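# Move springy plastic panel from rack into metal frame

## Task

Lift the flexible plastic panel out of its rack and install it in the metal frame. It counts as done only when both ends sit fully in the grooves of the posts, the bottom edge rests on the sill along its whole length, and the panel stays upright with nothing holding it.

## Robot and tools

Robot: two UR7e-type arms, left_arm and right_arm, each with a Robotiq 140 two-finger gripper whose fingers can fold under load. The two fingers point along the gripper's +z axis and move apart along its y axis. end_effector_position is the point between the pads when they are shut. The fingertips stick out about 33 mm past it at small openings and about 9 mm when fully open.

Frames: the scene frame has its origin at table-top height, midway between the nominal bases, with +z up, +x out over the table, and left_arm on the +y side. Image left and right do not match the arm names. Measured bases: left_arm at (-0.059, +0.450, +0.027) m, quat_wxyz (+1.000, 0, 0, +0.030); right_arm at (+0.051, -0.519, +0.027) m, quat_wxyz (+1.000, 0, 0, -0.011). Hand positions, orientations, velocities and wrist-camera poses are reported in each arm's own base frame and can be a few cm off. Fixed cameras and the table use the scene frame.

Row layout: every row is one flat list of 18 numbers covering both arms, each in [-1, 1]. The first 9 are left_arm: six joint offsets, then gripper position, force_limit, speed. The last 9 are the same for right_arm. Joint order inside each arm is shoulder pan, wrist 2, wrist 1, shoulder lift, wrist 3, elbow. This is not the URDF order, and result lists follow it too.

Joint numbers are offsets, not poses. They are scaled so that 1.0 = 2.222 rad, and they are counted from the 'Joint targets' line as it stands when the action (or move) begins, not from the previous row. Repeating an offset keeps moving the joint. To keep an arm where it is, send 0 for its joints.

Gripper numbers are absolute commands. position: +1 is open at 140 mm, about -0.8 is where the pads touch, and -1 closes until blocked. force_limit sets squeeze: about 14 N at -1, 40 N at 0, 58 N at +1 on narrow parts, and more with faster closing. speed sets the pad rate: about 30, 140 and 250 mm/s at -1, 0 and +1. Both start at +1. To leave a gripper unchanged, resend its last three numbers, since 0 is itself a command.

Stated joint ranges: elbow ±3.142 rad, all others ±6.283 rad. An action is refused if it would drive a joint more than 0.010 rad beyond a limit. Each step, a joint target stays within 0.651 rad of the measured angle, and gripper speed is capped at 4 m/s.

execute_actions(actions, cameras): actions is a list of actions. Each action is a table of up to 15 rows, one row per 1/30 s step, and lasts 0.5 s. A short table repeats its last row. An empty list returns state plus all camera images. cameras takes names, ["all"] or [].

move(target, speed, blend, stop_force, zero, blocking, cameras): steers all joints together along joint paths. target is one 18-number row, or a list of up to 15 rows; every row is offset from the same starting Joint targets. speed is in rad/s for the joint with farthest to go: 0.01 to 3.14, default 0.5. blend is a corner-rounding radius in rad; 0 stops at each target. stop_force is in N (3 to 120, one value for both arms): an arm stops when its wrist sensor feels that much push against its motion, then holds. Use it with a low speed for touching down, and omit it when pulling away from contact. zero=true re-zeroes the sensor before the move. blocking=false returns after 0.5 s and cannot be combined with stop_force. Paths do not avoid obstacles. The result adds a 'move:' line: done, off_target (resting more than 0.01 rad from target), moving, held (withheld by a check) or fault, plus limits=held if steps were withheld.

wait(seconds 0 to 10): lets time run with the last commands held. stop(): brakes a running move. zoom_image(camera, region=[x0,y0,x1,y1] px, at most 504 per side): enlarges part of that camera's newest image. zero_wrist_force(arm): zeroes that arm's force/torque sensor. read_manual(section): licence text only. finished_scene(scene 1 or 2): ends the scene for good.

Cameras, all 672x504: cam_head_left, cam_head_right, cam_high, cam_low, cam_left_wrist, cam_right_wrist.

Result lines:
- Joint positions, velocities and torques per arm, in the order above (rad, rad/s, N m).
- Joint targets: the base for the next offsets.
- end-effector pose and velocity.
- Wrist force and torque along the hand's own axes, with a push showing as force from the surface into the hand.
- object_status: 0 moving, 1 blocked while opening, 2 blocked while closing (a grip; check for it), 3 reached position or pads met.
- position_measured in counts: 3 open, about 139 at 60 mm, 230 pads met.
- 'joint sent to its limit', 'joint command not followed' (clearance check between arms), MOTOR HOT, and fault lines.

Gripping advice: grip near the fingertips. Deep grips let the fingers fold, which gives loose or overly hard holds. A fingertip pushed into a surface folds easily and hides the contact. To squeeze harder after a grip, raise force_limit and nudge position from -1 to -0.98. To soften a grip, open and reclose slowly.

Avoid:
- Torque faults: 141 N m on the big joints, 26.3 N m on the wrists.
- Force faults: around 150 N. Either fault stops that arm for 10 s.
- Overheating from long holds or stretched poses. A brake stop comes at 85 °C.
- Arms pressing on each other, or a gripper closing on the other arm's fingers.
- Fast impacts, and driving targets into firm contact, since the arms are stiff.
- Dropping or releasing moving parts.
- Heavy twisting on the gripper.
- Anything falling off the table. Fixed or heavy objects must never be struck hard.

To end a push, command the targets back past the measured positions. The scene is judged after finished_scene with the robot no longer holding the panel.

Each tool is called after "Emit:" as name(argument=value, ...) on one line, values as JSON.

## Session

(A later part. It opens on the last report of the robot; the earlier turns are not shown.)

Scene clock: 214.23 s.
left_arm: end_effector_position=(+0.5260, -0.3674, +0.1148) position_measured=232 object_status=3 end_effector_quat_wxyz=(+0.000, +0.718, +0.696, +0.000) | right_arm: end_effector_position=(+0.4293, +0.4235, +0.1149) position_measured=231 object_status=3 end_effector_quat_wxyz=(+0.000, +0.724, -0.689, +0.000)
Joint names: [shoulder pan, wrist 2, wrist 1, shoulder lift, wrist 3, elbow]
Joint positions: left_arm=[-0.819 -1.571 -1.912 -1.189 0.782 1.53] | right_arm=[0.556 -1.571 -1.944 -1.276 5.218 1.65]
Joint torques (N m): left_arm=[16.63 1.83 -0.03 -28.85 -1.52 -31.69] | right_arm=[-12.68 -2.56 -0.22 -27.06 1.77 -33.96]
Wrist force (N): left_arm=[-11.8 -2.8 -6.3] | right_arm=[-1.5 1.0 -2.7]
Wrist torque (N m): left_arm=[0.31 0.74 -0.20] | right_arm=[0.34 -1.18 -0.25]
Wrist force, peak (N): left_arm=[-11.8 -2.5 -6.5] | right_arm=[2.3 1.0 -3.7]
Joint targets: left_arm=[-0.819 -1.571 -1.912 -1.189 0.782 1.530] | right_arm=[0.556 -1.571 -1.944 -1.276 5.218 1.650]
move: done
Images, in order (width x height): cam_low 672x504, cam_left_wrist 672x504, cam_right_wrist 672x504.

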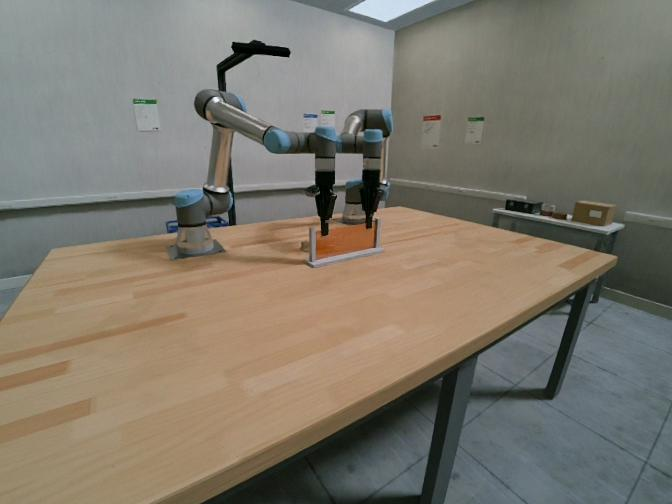

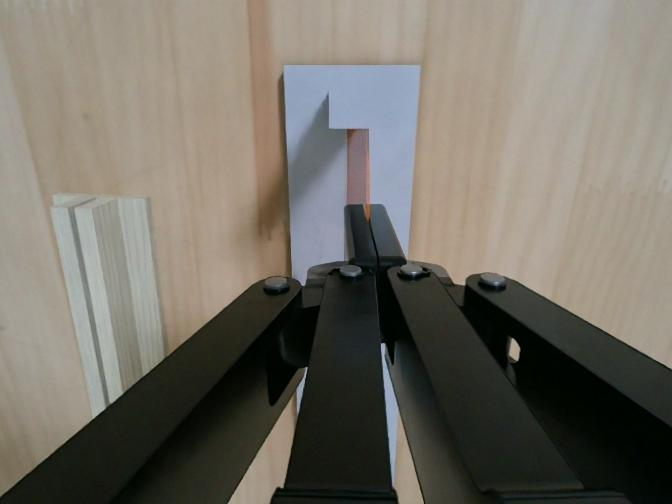

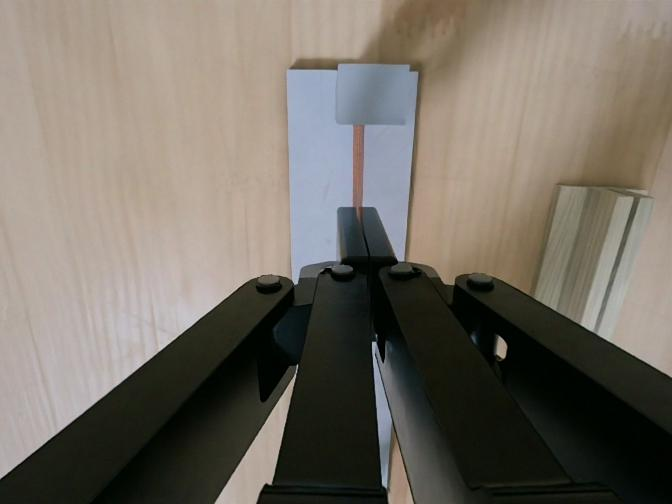

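Emit:
move(target=[0,0,0,0,0,0,-0.2,1,-1,0,0,0,0,0,0,-0.2,1,-1], cameras=["cam_left_wrist","cam_right_wrist","cam_low"])

Emit:
zoom_image(camera="cam_low", region=[290, 200, 400, 280])

Scene clock: 217.83 s.
left_arm: end_effector_position=(+0.5260, -0.3674, +0.1148) position_measured=154 object_status=0 end_effector_quat_wxyz=(+0.000, +0.718, +0.696, +0.000) | right_arm: end_effector_position=(+0.4293, +0.4235, +0.1149) position_measured=154 object_status=0 end_effector_quat_wxyz=(+0.000, +0.724, -0.689, +0.000)
Joint names: [shoulder pan, wrist 2, wrist 1, shoulder lift, wrist 3, elbow]
Joint positions: left_arm=[-0.819 -1.571 -1.912 -1.189 0.782 1.53] | right_arm=[0.556 -1.571 -1.944 -1.276 5.218 1.65]
Joint torques (N m): left_arm=[-4.96 -0.85 -3.84 -56.1 -1.48 -31.6] | right_arm=[8.16 1.9 -4.77 -42.46 1.77 -34.41]
Wrist force (N): left_arm=[-1.9 0.3 -0.9] | right_arm=[4.3 0.7 3.5]
Wrist torque (N m): left_arm=[0.19 0.40 -0.19] | right_arm=[0.44 -1.06 -0.30]
Wrist force, peak (N): left_arm=[-12.0 -2.7 -6.4] | right_arm=[4.5 0.7 3.7]
Joint targets: left_arm=[-0.819 -1.571 -1.912 -1.189 0.782 1.530] | right_arm=[0.556 -1.571 -1.944 -1.276 5.218 1.650]
move: done
Images, in order (width x height): cam_low 672x504, cam_left_wrist 672x504, cam_right_wrist 672x504.

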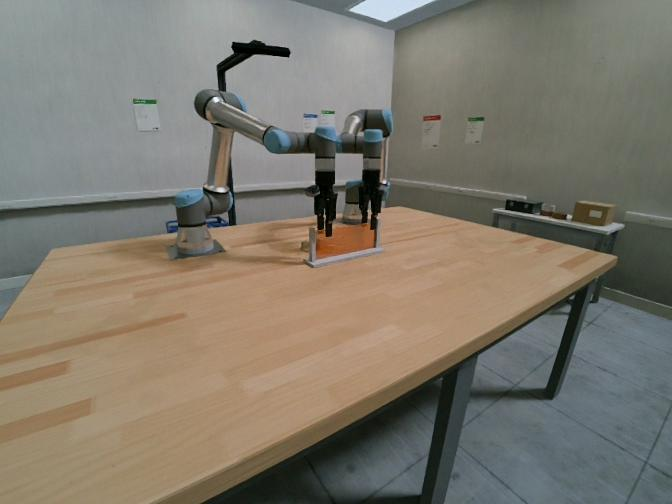

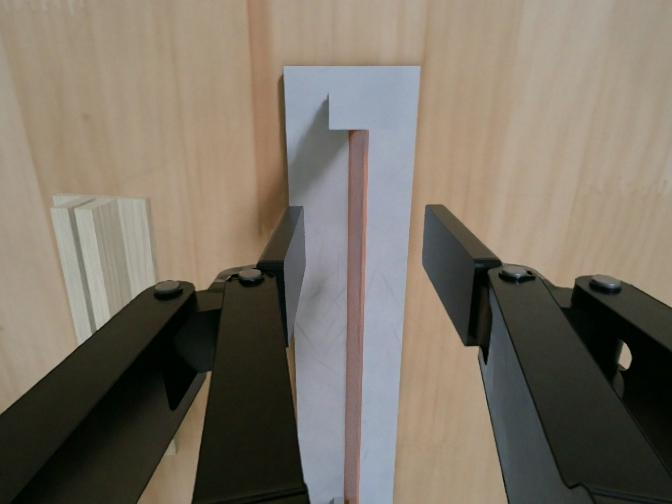

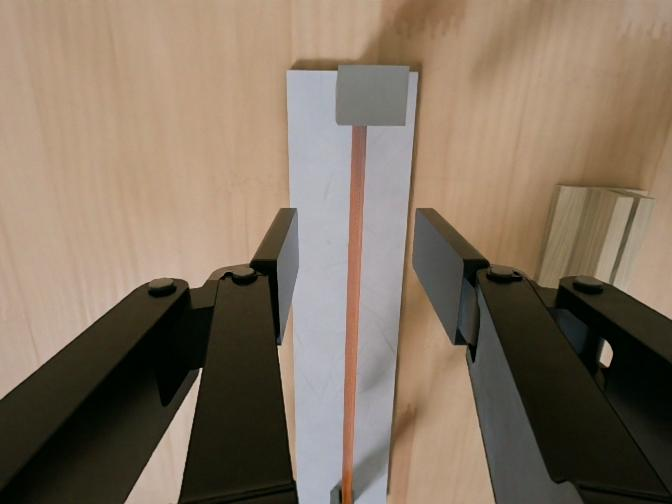

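Scaled by 4.582 from the camera's 672x504 image, which has a finer 960x720 frame.

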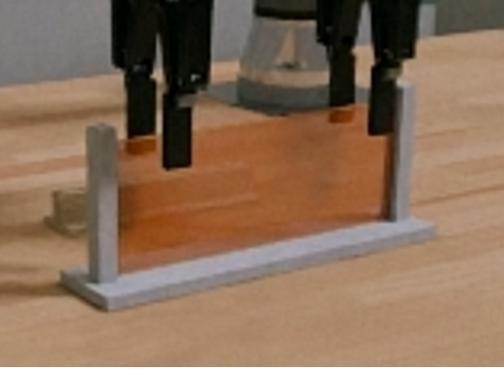

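Emit:
move(target=[0,0,0.1089,-0.0234,0,-0.0856,-0.2,1,-1,0,0,0.1109,-0.0261,0,-0.0848,-0.2,1,-1], speed=0.2, cameras=["cam_left_wrist","cam_right_wrist","cam_low"])

Emit:
zoom_image(camera="cam_low", region=[290, 200, 400, 280])

Scene clock: 222.07 s.
left_arm: end_effector_position=(+0.5260, -0.3675, +0.2148) position_measured=154 object_status=3 end_effector_quat_wxyz=(+0.000, +0.718, +0.696, +0.000) | right_arm: end_effector_position=(+0.4294, +0.4236, +0.2146) position_measured=154 object_status=3 end_effector_quat_wxyz=(+0.000, +0.724, -0.689, +0.000)
Joint names: [shoulder pan, wrist 2, wrist 1, shoulder lift, wrist 3, elbow]
Joint positions: left_arm=[-0.819 -1.571 -1.67 -1.241 0.782 1.34] | right_arm=[0.556 -1.571 -1.698 -1.334 5.218 1.462]
Joint torques (N m): left_arm=[-3.93 -0.83 -1.37 -54.73 -1.42 -37.37] | right_arm=[8.89 1.92 -1.33 -42.42 1.68 -39.5]
Wrist force (N): left_arm=[-2.2 0.3 -1.2] | right_arm=[3.9 0.7 3.6]
Wrist torque (N m): left_arm=[0.21 0.44 -0.23] | right_arm=[0.42 -0.97 -0.29]
Wrist force, peak (N): left_arm=[-2.1 0.0 -2.0] | right_arm=[4.5 0.8 4.0]
Joint targets: left_arm=[-0.819 -1.571 -1.670 -1.241 0.782 1.340] | right_arm=[0.556 -1.571 -1.698 -1.334 5.218 1.462]
move: done
Images, in order (width x height): cam_low 672x504, cam_left_wrist 672x504, cam_right_wrist 672x504.

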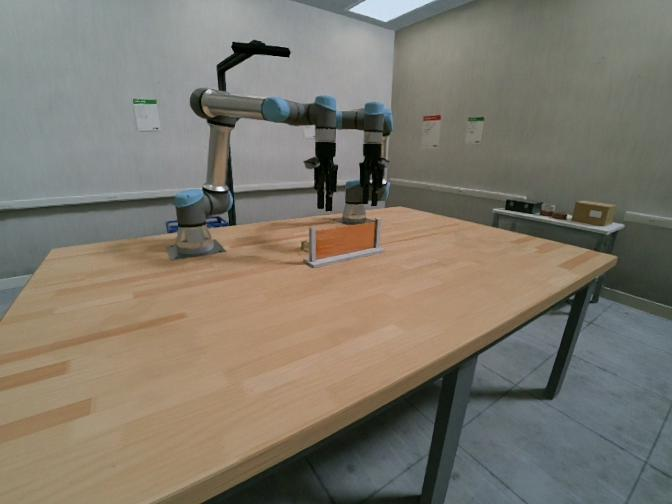

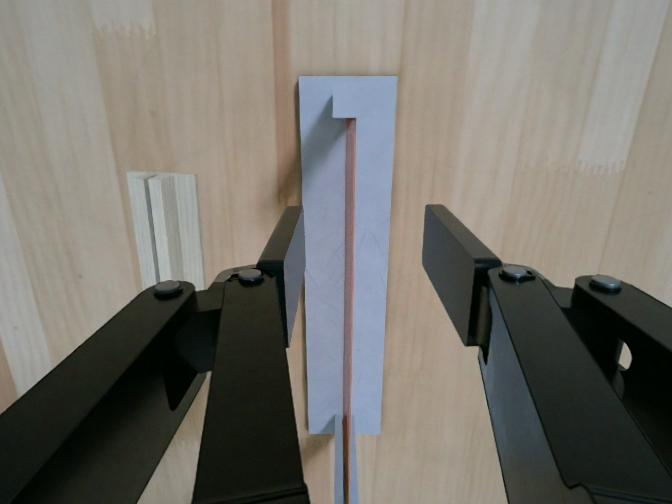

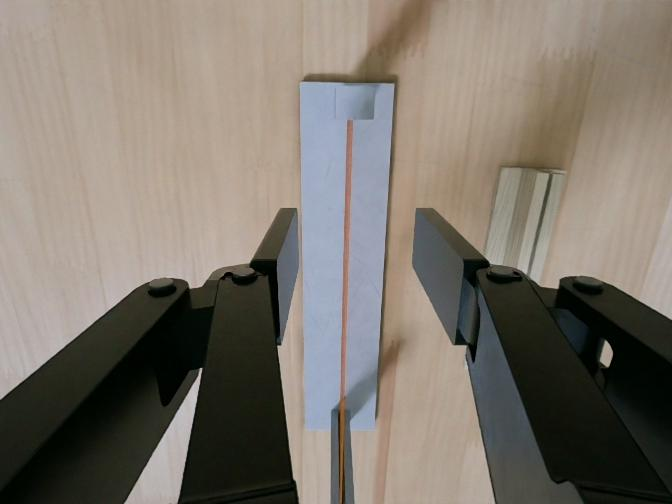

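Scaled by 4.582 from the camera's 672x504 image, which has a finer 960x720 frame.

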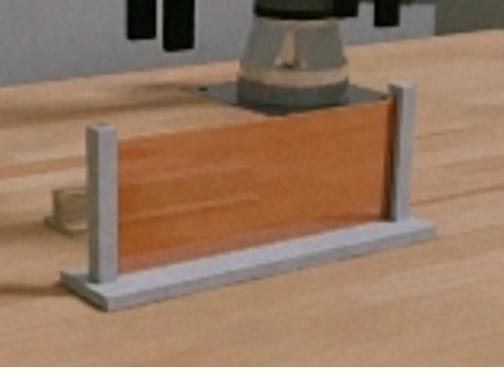

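Emit:
finished_scene(scene=1)

The scene is finished: the task was done.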